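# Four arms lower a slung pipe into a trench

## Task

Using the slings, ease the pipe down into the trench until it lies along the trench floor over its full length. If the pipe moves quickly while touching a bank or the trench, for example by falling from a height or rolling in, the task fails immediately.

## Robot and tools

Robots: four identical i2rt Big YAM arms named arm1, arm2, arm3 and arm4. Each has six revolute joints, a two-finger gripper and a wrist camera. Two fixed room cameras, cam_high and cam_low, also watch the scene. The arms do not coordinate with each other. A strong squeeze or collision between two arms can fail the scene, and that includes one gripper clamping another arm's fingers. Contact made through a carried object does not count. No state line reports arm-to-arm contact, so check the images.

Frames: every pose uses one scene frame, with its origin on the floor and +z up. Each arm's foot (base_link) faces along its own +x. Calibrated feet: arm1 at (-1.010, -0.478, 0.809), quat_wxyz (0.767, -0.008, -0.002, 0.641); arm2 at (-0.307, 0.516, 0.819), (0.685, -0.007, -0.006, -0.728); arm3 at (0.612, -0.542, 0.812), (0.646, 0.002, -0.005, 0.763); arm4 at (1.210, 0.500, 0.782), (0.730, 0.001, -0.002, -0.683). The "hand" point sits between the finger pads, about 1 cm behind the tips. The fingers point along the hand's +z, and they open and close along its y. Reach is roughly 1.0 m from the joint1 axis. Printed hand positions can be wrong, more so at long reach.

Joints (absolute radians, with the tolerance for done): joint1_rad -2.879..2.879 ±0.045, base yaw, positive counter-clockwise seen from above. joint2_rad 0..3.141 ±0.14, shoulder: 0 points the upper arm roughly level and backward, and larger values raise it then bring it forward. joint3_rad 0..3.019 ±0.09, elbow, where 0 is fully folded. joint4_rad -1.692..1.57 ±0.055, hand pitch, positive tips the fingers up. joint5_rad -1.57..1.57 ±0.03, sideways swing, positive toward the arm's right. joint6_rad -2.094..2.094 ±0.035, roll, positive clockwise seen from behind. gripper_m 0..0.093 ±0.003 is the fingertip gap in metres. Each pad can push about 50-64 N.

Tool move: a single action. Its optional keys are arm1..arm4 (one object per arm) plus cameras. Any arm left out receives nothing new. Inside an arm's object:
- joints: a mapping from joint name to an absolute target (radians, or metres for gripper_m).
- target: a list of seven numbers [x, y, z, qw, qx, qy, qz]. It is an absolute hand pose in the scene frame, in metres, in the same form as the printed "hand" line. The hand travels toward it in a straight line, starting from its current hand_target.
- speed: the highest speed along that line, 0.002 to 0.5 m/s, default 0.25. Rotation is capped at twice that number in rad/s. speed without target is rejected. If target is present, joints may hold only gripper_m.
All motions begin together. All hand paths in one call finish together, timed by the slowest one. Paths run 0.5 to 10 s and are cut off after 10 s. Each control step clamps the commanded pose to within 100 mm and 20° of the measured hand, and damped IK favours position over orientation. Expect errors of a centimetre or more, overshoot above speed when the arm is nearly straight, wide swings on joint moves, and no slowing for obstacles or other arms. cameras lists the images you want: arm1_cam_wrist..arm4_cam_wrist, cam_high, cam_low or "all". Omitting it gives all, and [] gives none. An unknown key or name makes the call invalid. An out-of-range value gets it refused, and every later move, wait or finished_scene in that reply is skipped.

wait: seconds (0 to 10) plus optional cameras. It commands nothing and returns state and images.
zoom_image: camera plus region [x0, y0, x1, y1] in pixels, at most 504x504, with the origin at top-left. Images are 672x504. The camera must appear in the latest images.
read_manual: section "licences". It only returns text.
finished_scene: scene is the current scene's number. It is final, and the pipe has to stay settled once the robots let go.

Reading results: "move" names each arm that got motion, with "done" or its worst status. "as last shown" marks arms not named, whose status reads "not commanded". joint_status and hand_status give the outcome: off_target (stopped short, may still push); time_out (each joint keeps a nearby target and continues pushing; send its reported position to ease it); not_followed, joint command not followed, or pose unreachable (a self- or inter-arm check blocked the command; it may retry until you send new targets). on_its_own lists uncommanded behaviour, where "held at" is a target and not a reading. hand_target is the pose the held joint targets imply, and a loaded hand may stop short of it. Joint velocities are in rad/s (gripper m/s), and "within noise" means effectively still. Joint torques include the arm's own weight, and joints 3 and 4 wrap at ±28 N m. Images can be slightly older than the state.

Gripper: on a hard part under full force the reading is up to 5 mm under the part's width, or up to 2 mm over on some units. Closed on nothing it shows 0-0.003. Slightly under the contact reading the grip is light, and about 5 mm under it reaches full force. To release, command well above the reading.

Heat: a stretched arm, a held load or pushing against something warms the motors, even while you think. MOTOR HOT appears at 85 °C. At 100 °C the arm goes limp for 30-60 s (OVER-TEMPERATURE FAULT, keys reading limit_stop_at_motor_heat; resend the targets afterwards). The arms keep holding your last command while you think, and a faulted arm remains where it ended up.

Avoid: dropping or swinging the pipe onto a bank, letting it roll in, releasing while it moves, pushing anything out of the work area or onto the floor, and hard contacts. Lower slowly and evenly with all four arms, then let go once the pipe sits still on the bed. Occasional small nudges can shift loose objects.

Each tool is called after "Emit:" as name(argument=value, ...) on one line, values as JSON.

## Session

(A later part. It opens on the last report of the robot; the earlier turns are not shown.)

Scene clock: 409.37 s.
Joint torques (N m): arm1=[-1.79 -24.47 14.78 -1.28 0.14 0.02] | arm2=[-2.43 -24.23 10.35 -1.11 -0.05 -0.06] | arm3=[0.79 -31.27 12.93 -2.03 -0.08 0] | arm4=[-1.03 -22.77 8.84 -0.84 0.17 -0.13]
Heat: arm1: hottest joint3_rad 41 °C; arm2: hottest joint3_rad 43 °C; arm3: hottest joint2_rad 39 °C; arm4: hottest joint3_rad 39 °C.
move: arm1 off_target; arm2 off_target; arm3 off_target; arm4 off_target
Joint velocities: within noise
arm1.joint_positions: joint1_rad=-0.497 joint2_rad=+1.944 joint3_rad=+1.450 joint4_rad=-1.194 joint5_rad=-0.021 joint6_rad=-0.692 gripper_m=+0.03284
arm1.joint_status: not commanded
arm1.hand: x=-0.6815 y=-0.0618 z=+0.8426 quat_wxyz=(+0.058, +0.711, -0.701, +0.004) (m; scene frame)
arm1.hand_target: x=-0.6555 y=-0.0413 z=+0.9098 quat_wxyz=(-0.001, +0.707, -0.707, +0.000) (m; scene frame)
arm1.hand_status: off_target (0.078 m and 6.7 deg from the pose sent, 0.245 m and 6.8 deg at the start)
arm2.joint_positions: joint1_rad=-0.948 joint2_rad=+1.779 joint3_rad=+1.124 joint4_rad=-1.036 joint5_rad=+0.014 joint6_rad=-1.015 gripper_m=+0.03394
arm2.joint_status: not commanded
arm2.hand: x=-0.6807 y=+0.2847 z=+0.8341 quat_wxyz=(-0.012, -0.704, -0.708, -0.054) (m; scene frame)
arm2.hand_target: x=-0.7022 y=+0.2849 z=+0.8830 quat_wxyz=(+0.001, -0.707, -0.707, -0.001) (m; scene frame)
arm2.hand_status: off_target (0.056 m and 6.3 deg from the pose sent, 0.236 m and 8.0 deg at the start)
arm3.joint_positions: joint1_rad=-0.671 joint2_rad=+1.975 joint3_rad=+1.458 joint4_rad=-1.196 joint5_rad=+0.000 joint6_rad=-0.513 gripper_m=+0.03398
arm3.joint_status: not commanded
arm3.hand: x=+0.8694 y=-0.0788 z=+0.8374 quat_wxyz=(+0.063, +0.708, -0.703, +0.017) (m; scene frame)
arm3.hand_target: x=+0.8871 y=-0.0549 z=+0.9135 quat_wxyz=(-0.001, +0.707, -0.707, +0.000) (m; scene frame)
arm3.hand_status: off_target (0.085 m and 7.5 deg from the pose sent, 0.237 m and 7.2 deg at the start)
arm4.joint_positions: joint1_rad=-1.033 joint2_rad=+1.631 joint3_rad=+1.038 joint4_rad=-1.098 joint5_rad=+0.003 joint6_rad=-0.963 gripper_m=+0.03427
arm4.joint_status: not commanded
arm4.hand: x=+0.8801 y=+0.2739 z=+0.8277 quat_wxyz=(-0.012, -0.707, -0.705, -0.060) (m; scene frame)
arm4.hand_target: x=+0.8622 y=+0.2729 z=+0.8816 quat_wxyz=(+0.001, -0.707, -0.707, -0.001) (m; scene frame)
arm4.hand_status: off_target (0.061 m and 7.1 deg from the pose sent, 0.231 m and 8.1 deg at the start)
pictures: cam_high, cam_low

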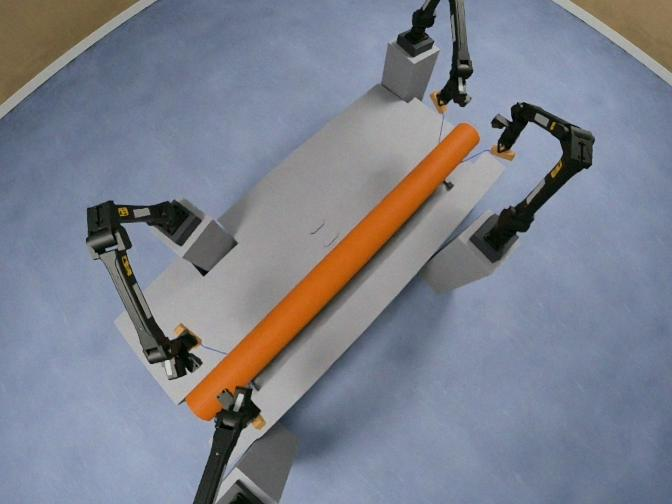

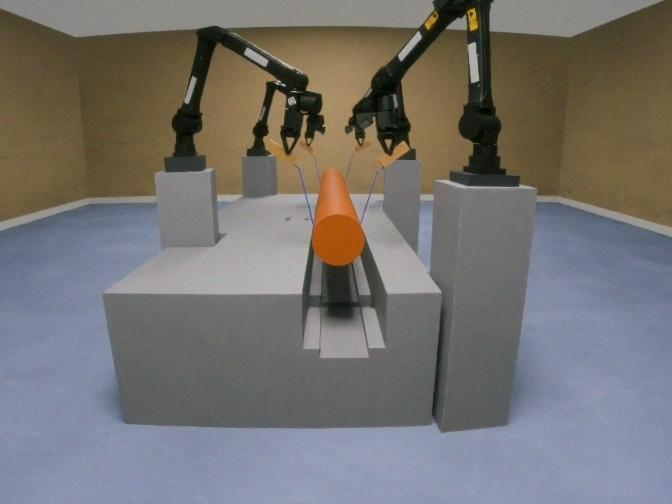

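Emit:
move(arm1={"target": [-0.653, -0.018, 0.83, 0, 0.7071, -0.7071, 0], "speed": 0.07}, arm2={"target": [-0.704, 0.306, 0.805, 0, -0.7071, -0.7071, 0], "speed": 0.07}, arm3={"target": [0.890, -0.041, 0.833, 0, 0.7071, -0.7071, 0], "speed": 0.07}, arm4={"target": [0.860, 0.285, 0.802, 0, -0.7071, -0.7071, 0], "speed": 0.07}, cameras=["cam_low", "cam_high"])

Emit:
zoom_image(camera="cam_low", region=[280, 180, 400, 300])

Scene clock: 424.50 s.
Joint torques (N m): arm1=[-1.67 -26.34 11.75 -0.32 0.14 0.03] | arm2=[-2.96 -21.6 8.72 -0.87 -0.11 -0.07] | arm3=[0.91 -32.79 8.58 -0.94 -0.1 0.05] | arm4=[-1.44 -19.66 7.42 -0.42 0.09 -0.11]
Heat: arm1: hottest joint3_rad 44 °C; arm2: hottest joint3_rad 42 °C; arm3: hottest joint3_rad 42 °C; arm4: hottest joint3_rad 38 °C.
move: arm1 off_target; arm2 off_target; arm3 off_target; arm4 off_target
Joint velocities: within noise
arm1.joint_positions: joint1_rad=-0.477 joint2_rad=+2.069 joint3_rad=+1.450 joint4_rad=-1.064 joint5_rad=-0.021 joint6_rad=-0.668 gripper_m=+0.03284
arm1.joint_status: not commanded
arm1.hand: x=-0.6796 y=-0.0439 z=+0.7743 quat_wxyz=(+0.055, +0.710, -0.702, +0.005) (m; scene frame)
arm1.hand_target: x=-0.6551 y=-0.0209 z=+0.8304 quat_wxyz=(+0.000, +0.707, -0.707, +0.000) (m; scene frame)
arm1.hand_status: off_target (0.067 m and 6.4 deg from the pose sent, 0.054 m and 6.7 deg at the start)
arm2.joint_positions: joint1_rad=-0.985 joint2_rad=+1.855 joint3_rad=+1.021 joint4_rad=-0.828 joint5_rad=+0.015 joint6_rad=-1.062 gripper_m=+0.03394
arm2.joint_status: not commanded
arm2.hand: x=-0.6783 y=+0.3039 z=+0.7708 quat_wxyz=(-0.010, -0.701, -0.712, -0.039) (m; scene frame)
arm2.hand_target: x=-0.7029 y=+0.3065 z=+0.8042 quat_wxyz=(+0.001, -0.707, -0.707, +0.000) (m; scene frame)
arm2.hand_status: off_target (0.043 m and 4.8 deg from the pose sent, 0.043 m and 6.3 deg at the start)
arm3.joint_positions: joint1_rad=-0.666 joint2_rad=+2.095 joint3_rad=+1.453 joint4_rad=-1.049 joint5_rad=+0.000 joint6_rad=-0.507 gripper_m=+0.03398
arm3.joint_status: not commanded
arm3.hand: x=+0.8750 y=-0.0628 z=+0.7690 quat_wxyz=(+0.053, +0.708, -0.704, +0.014) (m; scene frame)
arm3.hand_target: x=+0.8886 y=-0.0432 z=+0.8311 quat_wxyz=(+0.000, +0.707, -0.707, +0.000) (m; scene frame)
arm3.hand_status: off_target (0.069 m and 6.3 deg from the pose sent, 0.043 m and 7.6 deg at the start)
arm4.joint_positions: joint1_rad=-1.055 joint2_rad=+1.705 joint3_rad=+0.923 joint4_rad=-0.879 joint5_rad=+0.005 joint6_rad=-0.993 gripper_m=+0.03427
arm4.joint_status: not commanded
arm4.hand: x=+0.8841 y=+0.2873 z=+0.7637 quat_wxyz=(-0.009, -0.705, -0.708, -0.045) (m; scene frame)
arm4.hand_target: x=+0.8612 y=+0.2856 z=+0.8005 quat_wxyz=(+0.001, -0.707, -0.707, +0.000) (m; scene frame)
arm4.hand_status: off_target (0.045 m and 5.3 deg from the pose sent, 0.034 m and 7.0 deg at the start)
pictures: cam_high, cam_low

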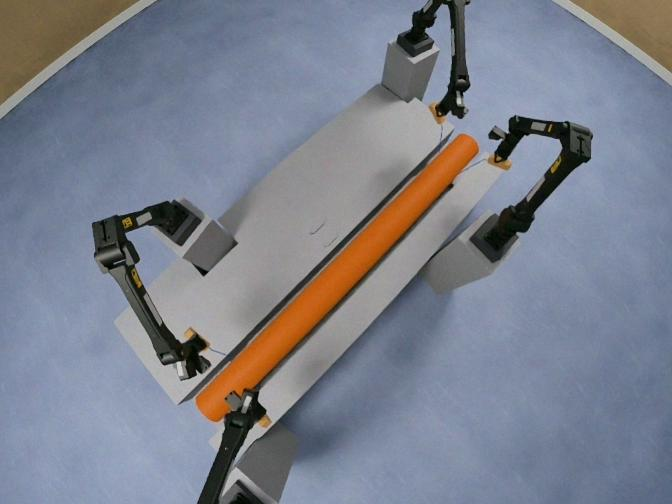

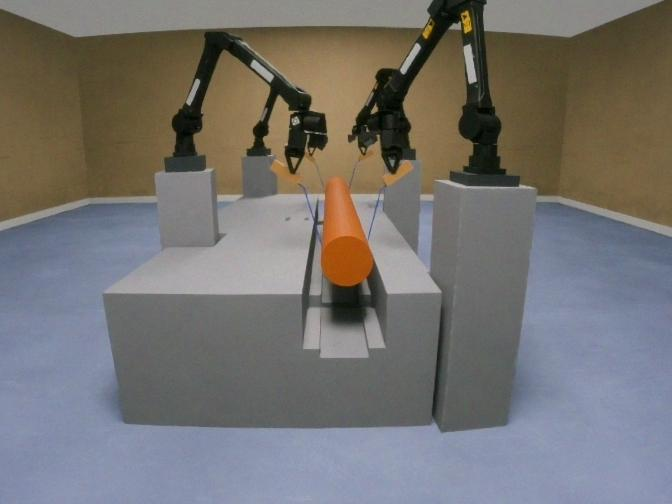

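Scaled by 4.200.

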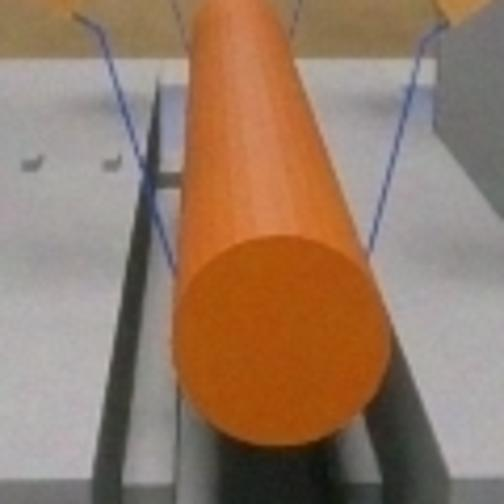

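Emit:
move(arm1={"target": [-0.653, -0.034, 0.74, 0, 0.7071, -0.7071, 0], "speed": 0.06}, arm2={"target": [-0.704, 0.291, 0.715, 0, -0.7071, -0.7071, 0], "speed": 0.06}, arm3={"target": [0.890, -0.054, 0.743, 0, 0.7071, -0.7071, 0], "speed": 0.06}, arm4={"target": [0.860, 0.272, 0.712, 0, -0.7071, -0.7071, 0], "speed": 0.06}, cameras=["cam_low", "cam_high"])

Emit:
zoom_image(camera="cam_low", region=[280, 180, 400, 300])

Emit:
zoom_image(camera="cam_low", region=[280, 250, 400, 370])

Scene clock: 432.97 s.
Joint torques (N m): arm1=[-2.61 -25.58 7.71 0.03 0.19 -0.16] | arm2=[-0.97 -22.42 7.01 -0.8 -0.15 0.12] | arm3=[0.03 -31.56 6.82 -0.88 -0.05 -0.09] | arm4=[-0.09 -21.01 4.98 -0.34 0.1 0.17]
Heat: arm1: hottest joint3_rad 44 °C; arm2: hottest joint3_rad 41 °C; arm3: hottest joint3_rad 41 °C; arm4: hottest joint3_rad 38 °C.
move: arm1 off_target; arm2 off_target; arm3 off_target; arm4 off_target
Joint velocities: within noise
arm1.joint_positions: joint1_rad=-0.477 joint2_rad=+2.176 joint3_rad=+1.395 joint4_rad=-0.865 joint5_rad=-0.021 joint6_rad=-0.667 gripper_m=+0.03284
arm1.joint_status: not commanded
arm1.hand: x=-0.6785 y=-0.0446 z=+0.6988 quat_wxyz=(+0.037, +0.710, -0.703, +0.003) (m; scene frame)
arm1.hand_target: x=-0.6538 y=-0.0352 z=+0.7394 quat_wxyz=(+0.000, +0.707, -0.707, +0.001) (m; scene frame)
arm1.hand_status: off_target (0.050 m and 4.3 deg from the pose sent, 0.045 m and 6.4 deg at the start)
arm2.joint_positions: joint1_rad=-0.985 joint2_rad=+2.053 joint3_rad=+1.010 joint4_rad=-0.616 joint5_rad=+0.014 joint6_rad=-1.052 gripper_m=+0.03394
arm2.joint_status: not commanded
arm2.hand: x=-0.6795 y=+0.3017 z=+0.6835 quat_wxyz=(-0.010, -0.704, -0.709, -0.037) (m; scene frame)
arm2.hand_target: x=-0.7031 y=+0.2916 z=+0.7143 quat_wxyz=(+0.000, -0.707, -0.707, +0.000) (m; scene frame)
arm2.hand_status: off_target (0.041 m and 4.5 deg from the pose sent, 0.063 m and 4.8 deg at the start)
arm3.joint_positions: joint1_rad=-0.666 joint2_rad=+2.193 joint3_rad=+1.371 joint4_rad=-0.847 joint5_rad=+0.000 joint6_rad=-0.507 gripper_m=+0.03398
arm3.joint_status: not commanded
arm3.hand: x=+0.8691 y=-0.0733 z=+0.6915 quat_wxyz=(+0.042, +0.709, -0.704, +0.011) (m; scene frame)
arm3.hand_target: x=+0.8891 y=-0.0555 z=+0.7414 quat_wxyz=(+0.000, +0.707, -0.707, +0.001) (m; scene frame)
arm3.hand_status: off_target (0.059 m and 5.0 deg from the pose sent, 0.031 m and 6.3 deg at the start)
arm4.joint_positions: joint1_rad=-1.051 joint2_rad=+1.910 joint3_rad=+0.898 joint4_rad=-0.638 joint5_rad=+0.002 joint6_rad=-0.994 gripper_m=+0.03427
arm4.joint_status: not commanded
arm4.hand: x=+0.8803 y=+0.2818 z=+0.6772 quat_wxyz=(-0.009, -0.703, -0.710, -0.039) (m; scene frame)
arm4.hand_target: x=+0.8608 y=+0.2725 z=+0.7104 quat_wxyz=(+0.000, -0.707, -0.707, +0.000) (m; scene frame)
arm4.hand_status: off_target (0.041 m and 4.7 deg from the pose sent, 0.059 m and 5.3 deg at the start)
pictures: cam_high, cam_low

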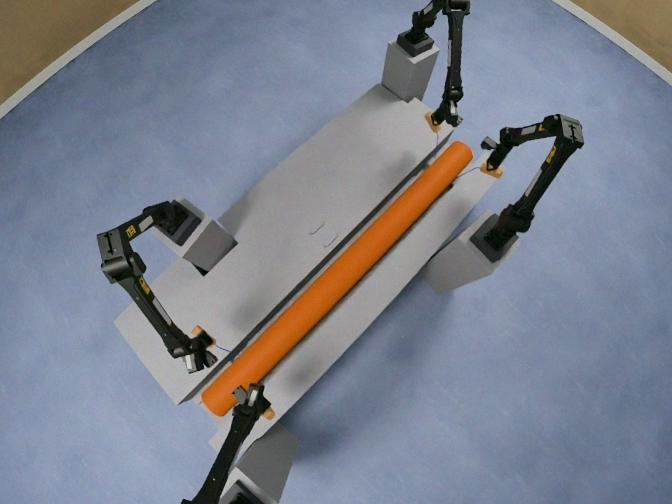

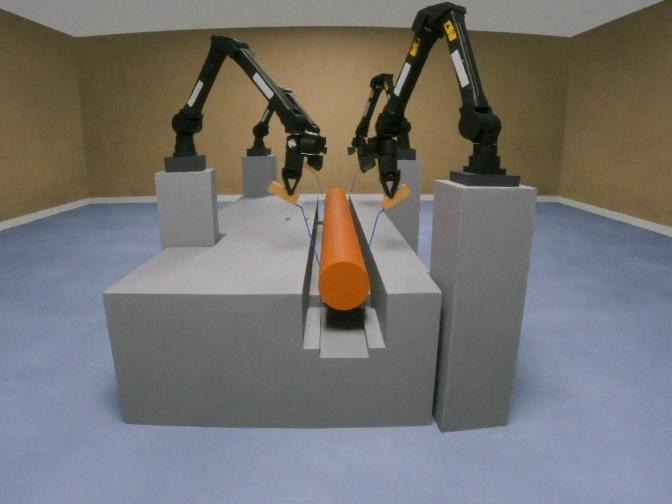

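Scaled by 4.200.

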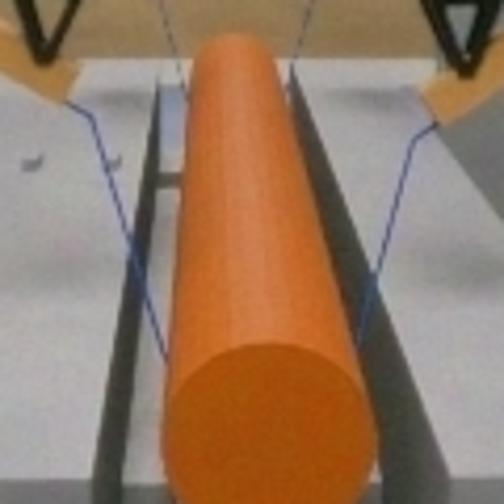

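Scaled by 4.200.

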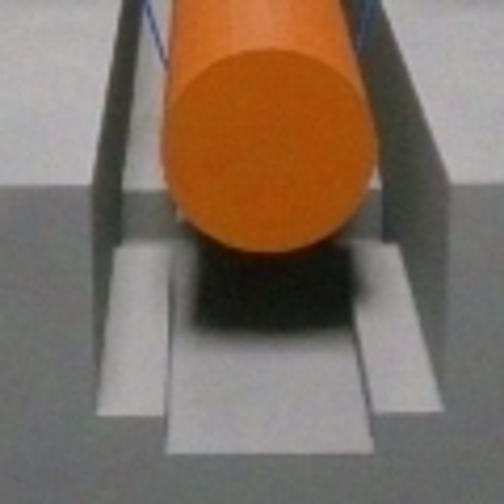

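Emit:
move(arm1={"target": [-0.653, -0.052, 0.71, 0, 0.7071, -0.7071, 0], "speed": 0.05}, arm2={"target": [-0.704, 0.271, 0.685, 0, -0.7071, -0.7071, 0], "speed": 0.05}, arm3={"target": [0.890, -0.061, 0.715, 0, 0.7071, -0.7071, 0], "speed": 0.05}, arm4={"target": [0.860, 0.265, 0.685, 0, -0.7071, -0.7071, 0], "speed": 0.05}, cameras=["cam_low"])

Emit:
zoom_image(camera="cam_low", region=[280, 180, 400, 300])

Emit:
zoom_image(camera="cam_low", region=[280, 250, 400, 370])

Scene clock: 438.83 s.
Joint torques (N m): arm1=[-2.78 -24.88 7.09 -0.05 0.18 -0.18] | arm2=[-0.67 -22.18 8.28 -0.96 -0.11 0.13] | arm3=[-0.26 -31.21 6.16 -0.77 -0.05 -0.13] | arm4=[-0.26 -21.01 4.97 -0.36 0.1 0.21]
Heat: arm1: hottest joint3_rad 43 °C; arm2: hottest joint2_rad 41 °C; arm3: hottest joint2_rad 39 °C; arm4: hottest joint3_rad 37 °C.
move: arm1 off_target; arm2 off_target; arm3 off_target; arm4 off_target
Joint velocities: within noise
arm1.joint_positions: joint1_rad=-0.495 joint2_rad=+2.199 joint3_rad=+1.344 joint4_rad=-0.784 joint5_rad=-0.021 joint6_rad=-0.684 gripper_m=+0.03284
arm1.joint_status: not commanded
arm1.hand: x=-0.6787 y=-0.0605 z=+0.6732 quat_wxyz=(+0.033, +0.710, -0.703, +0.002) (m; scene frame)
arm1.hand_target: x=-0.6538 y=-0.0530 z=+0.7092 quat_wxyz=(+0.000, +0.707, -0.707, +0.001) (m; scene frame)
arm1.hand_status: off_target (0.046 m and 3.9 deg from the pose sent, 0.029 m and 4.3 deg at the start)
arm2.joint_positions: joint1_rad=-0.954 joint2_rad=+2.127 joint3_rad=+1.020 joint4_rad=-0.562 joint5_rad=+0.012 joint6_rad=-1.015 gripper_m=+0.03394
arm2.joint_status: not commanded
arm2.hand: x=-0.6707 y=+0.2907 z=+0.6539 quat_wxyz=(-0.011, -0.706, -0.707, -0.042) (m; scene frame)
arm2.hand_target: x=-0.7026 y=+0.2718 z=+0.6853 quat_wxyz=(+0.000, -0.707, -0.707, +0.000) (m; scene frame)
arm2.hand_status: off_target (0.050 m and 5.0 deg from the pose sent, 0.039 m and 4.5 deg at the start)
arm3.joint_positions: joint1_rad=-0.670 joint2_rad=+2.225 joint3_rad=+1.349 joint4_rad=-0.784 joint5_rad=+0.000 joint6_rad=-0.510 gripper_m=+0.03398
arm3.joint_status: not commanded
arm3.hand: x=+0.8686 y=-0.0786 z=+0.6685 quat_wxyz=(+0.038, +0.708, -0.705, +0.010) (m; scene frame)
arm3.hand_target: x=+0.8892 y=-0.0622 z=+0.7136 quat_wxyz=(+0.000, +0.707, -0.707, +0.001) (m; scene frame)
arm3.hand_status: off_target (0.054 m and 4.6 deg from the pose sent, 0.034 m and 5.0 deg at the start)
arm4.joint_positions: joint1_rad=-1.037 joint2_rad=+1.976 joint3_rad=+0.898 joint4_rad=-0.572 joint5_rad=+0.002 joint6_rad=-0.984 gripper_m=+0.03427
arm4.joint_status: not commanded
arm4.hand: x=+0.8838 y=+0.2772 z=+0.6512 quat_wxyz=(-0.009, -0.702, -0.711, -0.040) (m; scene frame)
arm4.hand_target: x=+0.8609 y=+0.2656 z=+0.6836 quat_wxyz=(+0.000, -0.707, -0.707, +0.000) (m; scene frame)
arm4.hand_status: off_target (0.043 m and 4.7 deg from the pose sent, 0.028 m and 4.7 deg at the start)
pictures: cam_low

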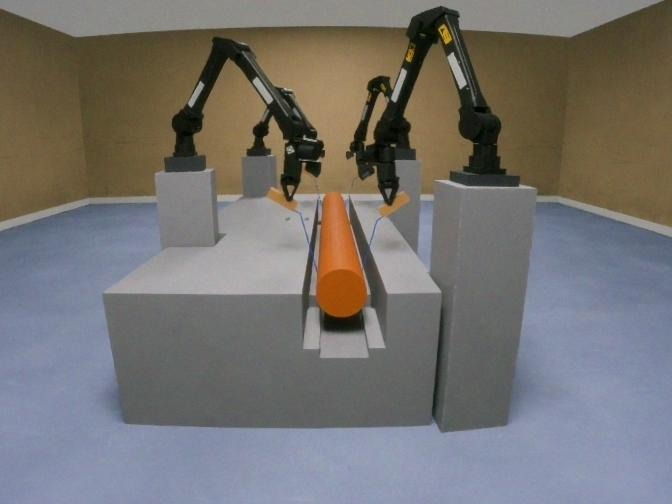

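Scaled by 4.200.

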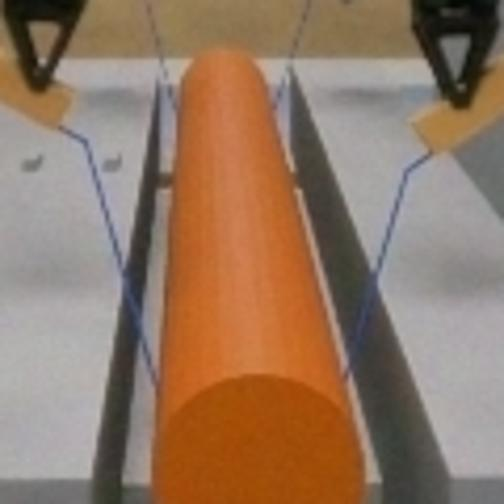

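Scaled by 4.200.

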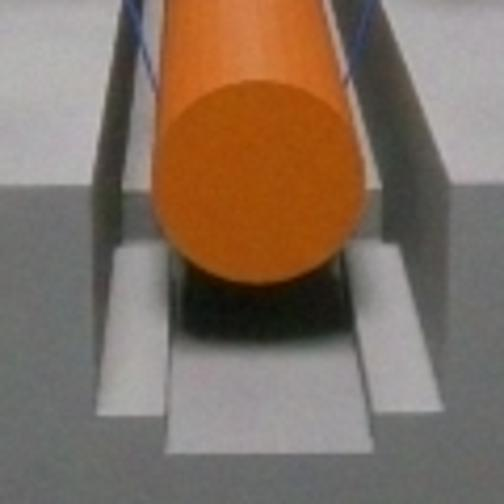

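Emit:
move(arm1={"target": [-0.653, -0.054, 0.60, 0, 0.7071, -0.7071, 0], "speed": 0.04}, arm2={"target": [-0.704, 0.273, 0.582, 0, -0.7071, -0.7071, 0], "speed": 0.04}, arm3={"target": [0.890, -0.062, 0.605, 0, 0.7071, -0.7071, 0], "speed": 0.04}, arm4={"target": [0.860, 0.266, 0.582, 0, -0.7071, -0.7071, 0], "speed": 0.04}, cameras=["cam_low"])

Emit:
zoom_image(camera="cam_low", region=[280, 250, 400, 370])

Emit:
zoom_image(camera="cam_low", region=[280, 180, 400, 300])

Scene clock: 446.33 s.
Joint torques (N m): arm1=[-2.02 -20.6 7.6 0.7 0.14 -0.1] | arm2=[-1.14 -18.9 6.09 -0.16 -0.09 0.07] | arm3=[0.03 -25.35 6.69 0.06 -0.07 -0.07] | arm4=[-0.38 -16.44 4.42 0.39 0.11 0.16]
Heat: arm1: hottest joint3_rad 42 °C; arm2: hottest joint2_rad 41 °C; arm3: hottest joint2_rad 40 °C; arm4: hottest joint3_rad 37 °C.
move: arm1 off_target; arm2 off_target; arm3 off_target; arm4 off_target
Joint velocities: within noise
arm1.joint_positions: joint1_rad=-0.504 joint2_rad=+2.350 joint3_rad=+1.348 joint4_rad=-0.610 joint5_rad=-0.021 joint6_rad=-0.689 gripper_m=+0.03284
arm1.joint_status: not commanded
arm1.hand: x=-0.6746 y=-0.0656 z=+0.5943 quat_wxyz=(+0.020, +0.709, -0.705, +0.000) (m; scene frame)
arm1.hand_target: x=-0.6532 y=-0.0546 z=+0.6009 quat_wxyz=(+0.000, +0.707, -0.707, +0.000) (m; scene frame)
arm1.hand_status: off_target (0.025 m and 2.3 deg from the pose sent, 0.078 m and 3.8 deg at the start)
arm2.joint_positions: joint1_rad=-0.954 joint2_rad=+2.328 joint3_rad=+1.086 joint4_rad=-0.383 joint5_rad=+0.012 joint6_rad=-1.014 gripper_m=+0.03394
arm2.joint_status: not commanded
arm2.hand: x=-0.6835 y=+0.2814 z=+0.5761 quat_wxyz=(-0.006, -0.707, -0.707, -0.021) (m; scene frame)
arm2.hand_target: x=-0.7037 y=+0.2732 z=+0.5826 quat_wxyz=(+0.000, -0.707, -0.707, +0.000) (m; scene frame)
arm2.hand_status: off_target (0.023 m and 2.5 deg from the pose sent, 0.081 m and 5.0 deg at the start)
arm3.joint_positions: joint1_rad=-0.677 joint2_rad=+2.371 joint3_rad=+1.358 joint4_rad=-0.614 joint5_rad=+0.000 joint6_rad=-0.516 gripper_m=+0.03398
arm3.joint_status: not commanded
arm3.hand: x=+0.8725 y=-0.0787 z=+0.5935 quat_wxyz=(+0.022, +0.708, -0.706, +0.005) (m; scene frame)
arm3.hand_target: x=+0.8899 y=-0.0626 z=+0.6056 quat_wxyz=(+0.000, +0.707, -0.707, +0.000) (m; scene frame)
arm3.hand_status: off_target (0.027 m and 2.6 deg from the pose sent, 0.069 m and 4.5 deg at the start)
arm4.joint_positions: joint1_rad=-1.037 joint2_rad=+2.178 joint3_rad=+0.915 joint4_rad=-0.353 joint5_rad=+0.002 joint6_rad=-0.982 gripper_m=+0.03427
arm4.joint_status: not commanded
arm4.hand: x=+0.8816 y=+0.2752 z=+0.5741 quat_wxyz=(-0.006, -0.703, -0.711, -0.023) (m; scene frame)
arm4.hand_target: x=+0.8602 y=+0.2662 z=+0.5826 quat_wxyz=(+0.000, -0.707, -0.707, +0.000) (m; scene frame)
arm4.hand_status: off_target (0.025 m and 2.8 deg from the pose sent, 0.074 m and 4.7 deg at the start)
pictures: cam_low

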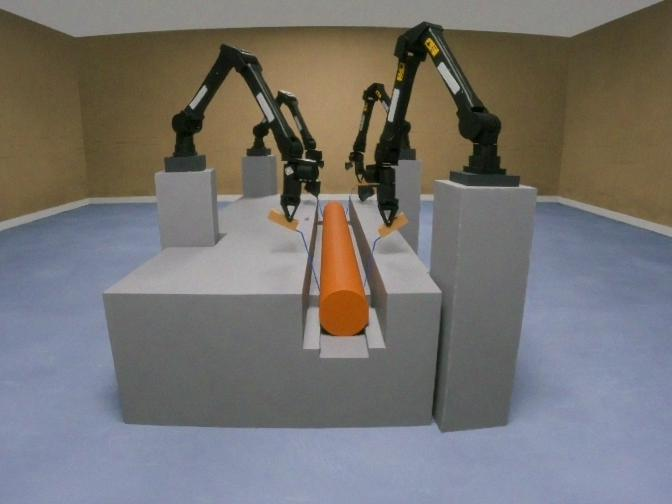

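Scaled by 4.200.

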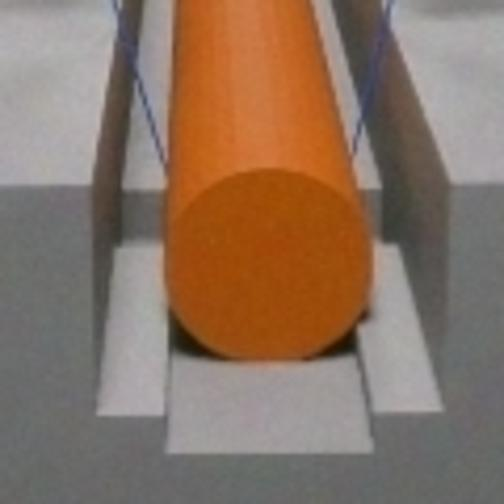

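Scaled by 4.200.

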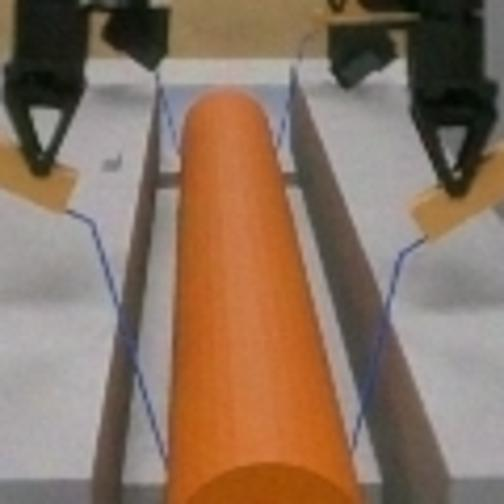

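Emit:
move(arm1={"target": [-0.672, -0.115, 0.476, -0.134, 0.694, -0.694, -0.134], "speed": 0.12}, arm2={"target": [-0.696, 0.290, 0.480, -0.134, -0.694, -0.694, 0.134], "speed": 0.12}, arm3={"target": [0.880, -0.115, 0.478, -0.134, 0.694, -0.694, -0.134], "speed": 0.12}, arm4={"target": [0.874, 0.285, 0.480, -0.134, -0.694, -0.694, 0.134], "speed": 0.12}, cameras=["cam_low"])

Emit:
zoom_image(camera="cam_low", region=[250, 160, 450, 370])

Emit:
move(arm1={"joints": {"gripper_m": 0.075}}, arm2={"joints": {"gripper_m": 0.075}}, arm3={"joints": {"gripper_m": 0.075}}, arm4={"joints": {"gripper_m": 0.075}})

Emit:
zoom_image(camera="cam_low", region=[250, 160, 450, 370])

Scene clock: 454.43 s.
Joint torques (N m): arm1=[-0.5 -16.79 1.99 1.61 0.02 -0.07] | arm2=[-1.79 -17.03 2.51 0.53 -0.39 0] | arm3=[0.67 -20.66 1.78 1.22 -0.28 -0.05] | arm4=[0.09 -12.86 0.85 1.37 0.4 0.1]
Heat: arm1: hottest joint3_rad 42 °C; arm2: hottest joint2_rad 41 °C; arm3: hottest joint2_rad 39 °C; arm4: hottest joint3_rad 36 °C.
move: arm1 off_target; arm2 done; arm3 done; arm4 done
Joint velocities: within noise
arm1.joint_positions: joint1_rad=-0.655 joint2_rad=+2.549 joint3_rad=+1.151 joint4_rad=+0.103 joint5_rad=-0.303 joint6_rad=-0.791 gripper_m=+0.03284
arm1.joint_status: not commanded
arm1.hand: x=-0.6670 y=-0.1044 z=+0.4902 quat_wxyz=(-0.141, +0.694, -0.692, -0.138) (m; scene frame)
arm1.hand_target: x=-0.6722 y=-0.1150 z=+0.4766 quat_wxyz=(-0.134, +0.694, -0.694, -0.134) (m; scene frame)
arm1.hand_status: off_target (0.018 m and 1.0 deg from the pose sent, 0.128 m and 23.6 deg at the start)
arm2.joint_positions: joint1_rad=-1.105 joint2_rad=+2.579 joint3_rad=+1.086 joint4_rad=+0.045 joint5_rad=-0.337 joint6_rad=-1.145 gripper_m=+0.03395
arm2.joint_status: not commanded
arm2.hand: x=-0.6870 y=+0.2864 z=+0.4838 quat_wxyz=(-0.139, -0.695, -0.695, +0.124) (m; scene frame)
arm2.hand_target: x=-0.6960 y=+0.2900 z=+0.4803 quat_wxyz=(-0.134, -0.694, -0.694, +0.134) (m; scene frame)
arm2.hand_status: done (0.010 m and 1.3 deg from the pose sent, 0.097 m and 23.2 deg at the start)
arm3.joint_positions: joint1_rad=-0.795 joint2_rad=+2.573 joint3_rad=+1.144 joint4_rad=+0.162 joint5_rad=-0.221 joint6_rad=-0.595 gripper_m=+0.03398
arm3.joint_status: not commanded
arm3.hand: x=+0.8795 y=-0.1101 z=+0.4852 quat_wxyz=(-0.134, +0.694, -0.694, -0.136) (m; scene frame)
arm3.hand_target: x=+0.8799 y=-0.1152 z=+0.4781 quat_wxyz=(-0.134, +0.694, -0.694, -0.134) (m; scene frame)
arm3.hand_status: done (0.009 m and 0.2 deg from the pose sent, 0.121 m and 24.1 deg at the start)
arm4.joint_positions: joint1_rad=-1.211 joint2_rad=+2.443 joint3_rad=+0.881 joint4_rad=+0.151 joint5_rad=-0.358 joint6_rad=-1.116 gripper_m=+0.03427
arm4.joint_status: not commanded
arm4.hand: x=+0.8747 y=+0.2810 z=+0.4892 quat_wxyz=(-0.143, -0.694, -0.693, +0.133) (m; scene frame)
arm4.hand_target: x=+0.8742 y=+0.2851 z=+0.4803 quat_wxyz=(-0.134, -0.694, -0.694, +0.134) (m; scene frame)
arm4.hand_status: done (0.010 m and 1.0 deg from the pose sent, 0.095 m and 23.4 deg at the start)
pictures: cam_low

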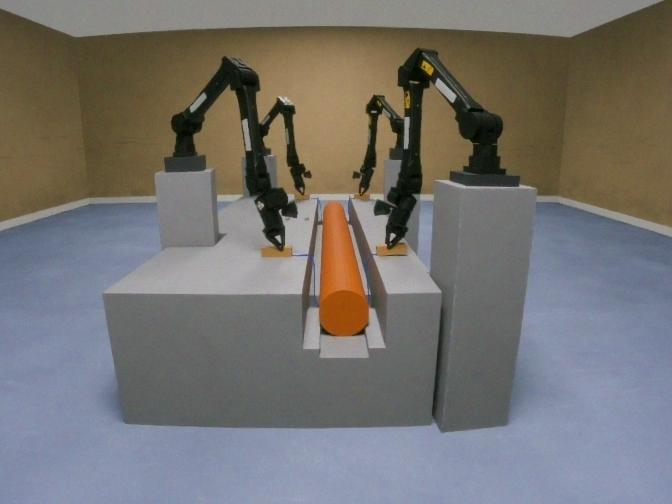

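Scaled by 2.400.

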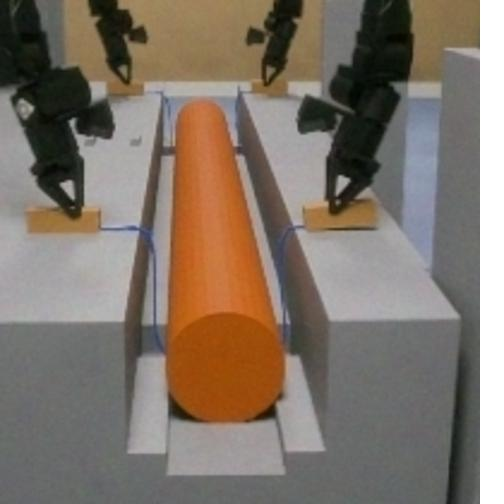

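Scene clock: 455.03 s.
Joint torques (N m): arm1=[-1.08 -17.2 1.74 1.43 -0.15 -0.07] | arm2=[-1.67 -17.08 2.54 0.39 -0.38 0.06] | arm3=[0.67 -20.72 1.8 1.16 -0.28 -0.06] | arm4=[0.09 -14.74 0.72 1.01 -0.12 0.09]
Heat: arm1: hottest joint3_rad 42 °C; arm2: hottest joint2_rad 40 °C; arm3: hottest joint2_rad 39 °C; arm4: hottest joint3_rad 36 °C.
move: arm1 done; arm2 done; arm3 done; arm4 done
Joint velocities: within noise
arm1.joint_positions: joint1_rad=-0.655 joint2_rad=+2.550 joint3_rad=+1.151 joint4_rad=+0.103 joint5_rad=-0.299 joint6_rad=-0.791 gripper_m=+0.07494
arm1.joint_status: all done
arm1.hand: x=-0.6667 y=-0.1049 z=+0.4899 quat_wxyz=(-0.141, +0.694, -0.692, -0.136) (m; scene frame)
arm1.hand_target: x=-0.6723 y=-0.1151 z=+0.4765 quat_wxyz=(-0.134, +0.694, -0.694, -0.134) (m; scene frame)
arm1.hand_status: not commanded
arm2.joint_positions: joint1_rad=-1.105 joint2_rad=+2.580 joint3_rad=+1.086 joint4_rad=+0.049 joint5_rad=-0.337 joint6_rad=-1.150 gripper_m=+0.07496
arm2.joint_status: all done
arm2.hand: x=-0.6876 y=+0.2864 z=+0.4836 quat_wxyz=(-0.139, -0.693, -0.696, +0.126) (m; scene frame)
arm2.hand_target: x=-0.6960 y=+0.2901 z=+0.4803 quat_wxyz=(-0.134, -0.694, -0.694, +0.134) (m; scene frame)
arm2.hand_status: not commanded
arm3.joint_positions: joint1_rad=-0.795 joint2_rad=+2.573 joint3_rad=+1.144 joint4_rad=+0.164 joint5_rad=-0.221 joint6_rad=-0.595 gripper_m=+0.07494
arm3.joint_status: all done
arm3.hand: x=+0.8797 y=-0.1098 z=+0.4853 quat_wxyz=(-0.135, +0.694, -0.694, -0.136) (m; scene frame)
arm3.hand_target: x=+0.8799 y=-0.1152 z=+0.4781 quat_wxyz=(-0.134, +0.694, -0.694, -0.134) (m; scene frame)
arm3.hand_status: not commanded
arm4.joint_positions: joint1_rad=-1.211 joint2_rad=+2.465 joint3_rad=+0.881 joint4_rad=+0.161 joint5_rad=-0.344 joint6_rad=-1.116 gripper_m=+0.07492
arm4.joint_status: all done
arm4.hand: x=+0.8800 y=+0.2859 z=+0.4807 quat_wxyz=(-0.139, -0.696, -0.693, +0.126) (m; scene frame)
arm4.hand_target: x=+0.8741 y=+0.2851 z=+0.4803 quat_wxyz=(-0.134, -0.694, -0.694, +0.134) (m; scene frame)
arm4.hand_status: not commanded
pictures: arm1_cam_wrist, arm2_cam_wrist, arm3_cam_wrist, arm4_cam_wrist, cam_high, cam_low

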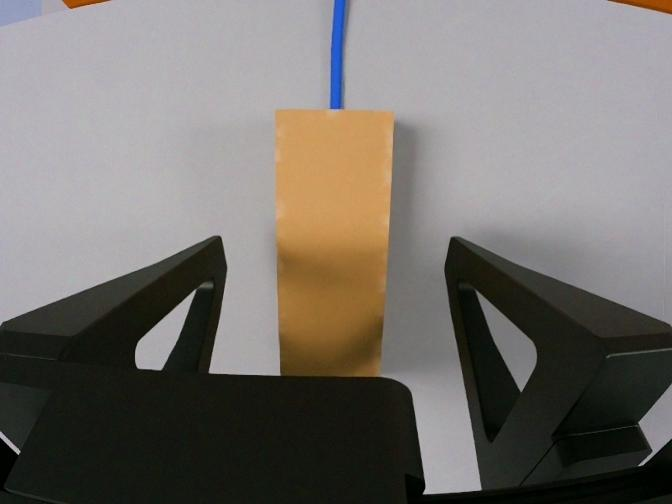

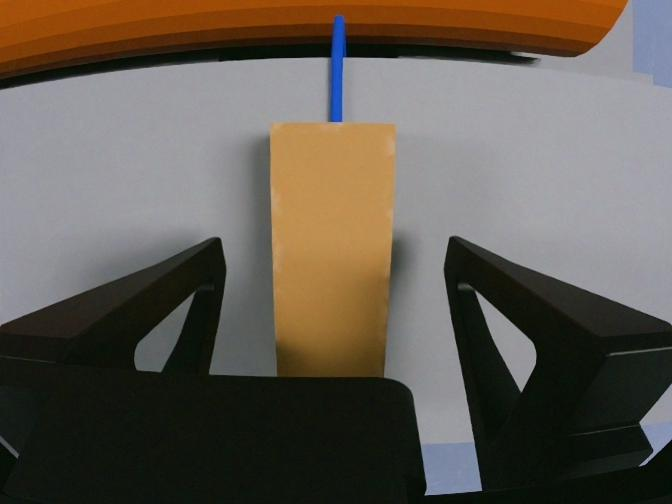

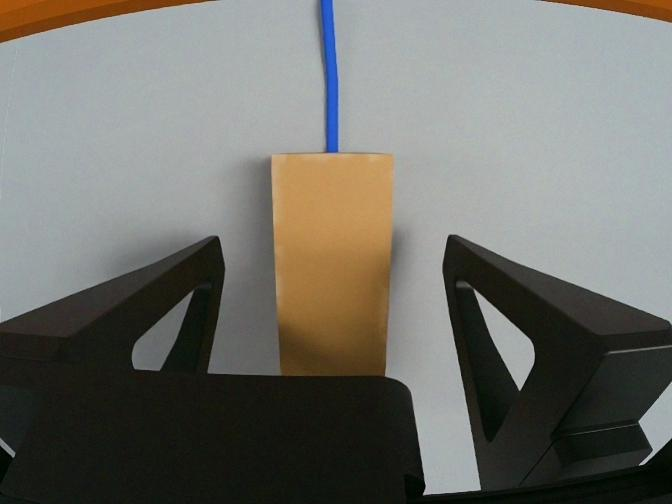

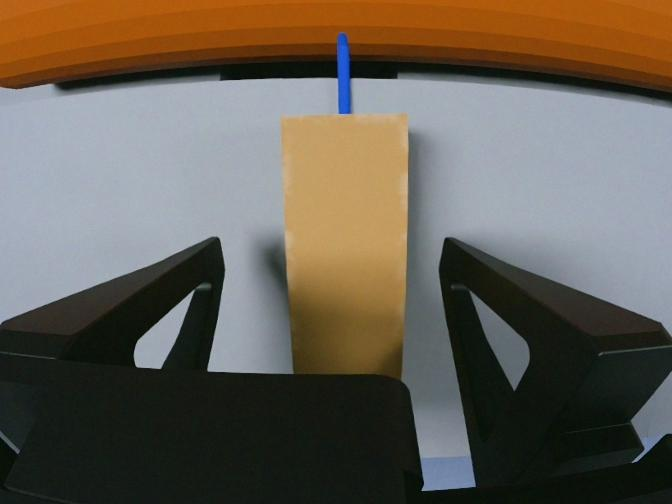

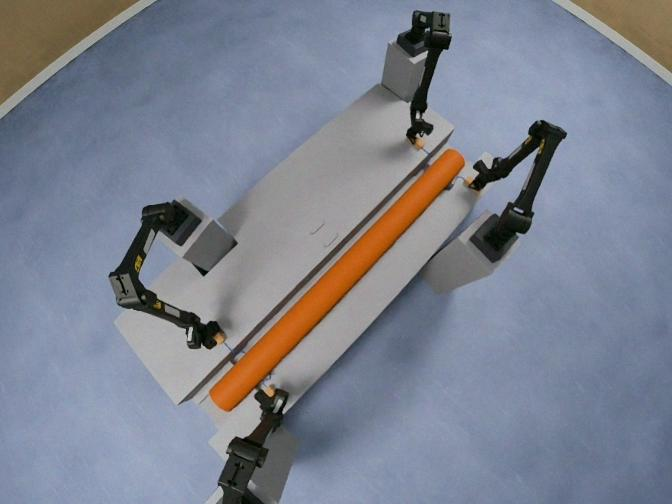

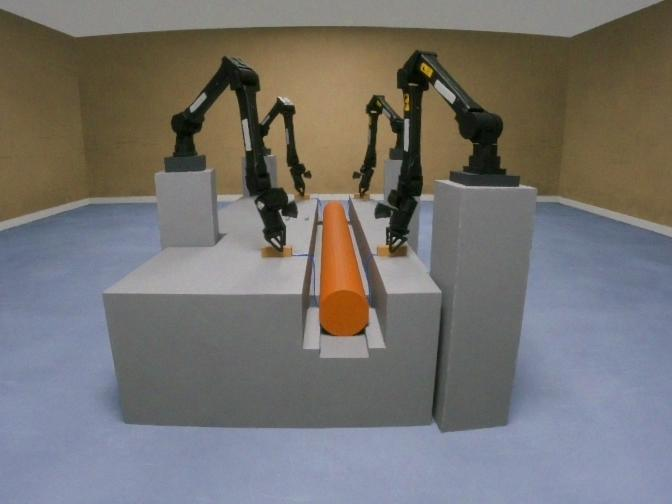

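Scaled by 2.400.

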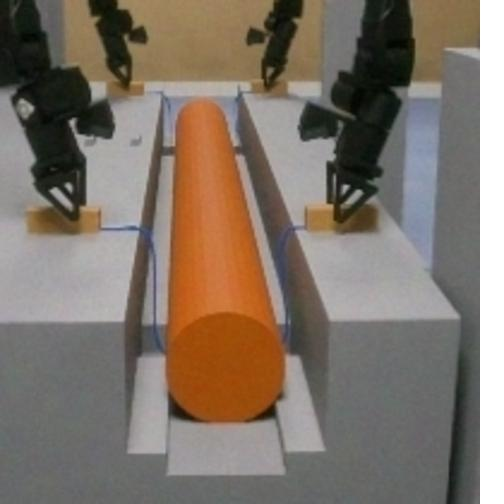

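Emit:
finished_scene(scene=1)

The scene is finished: the task was done.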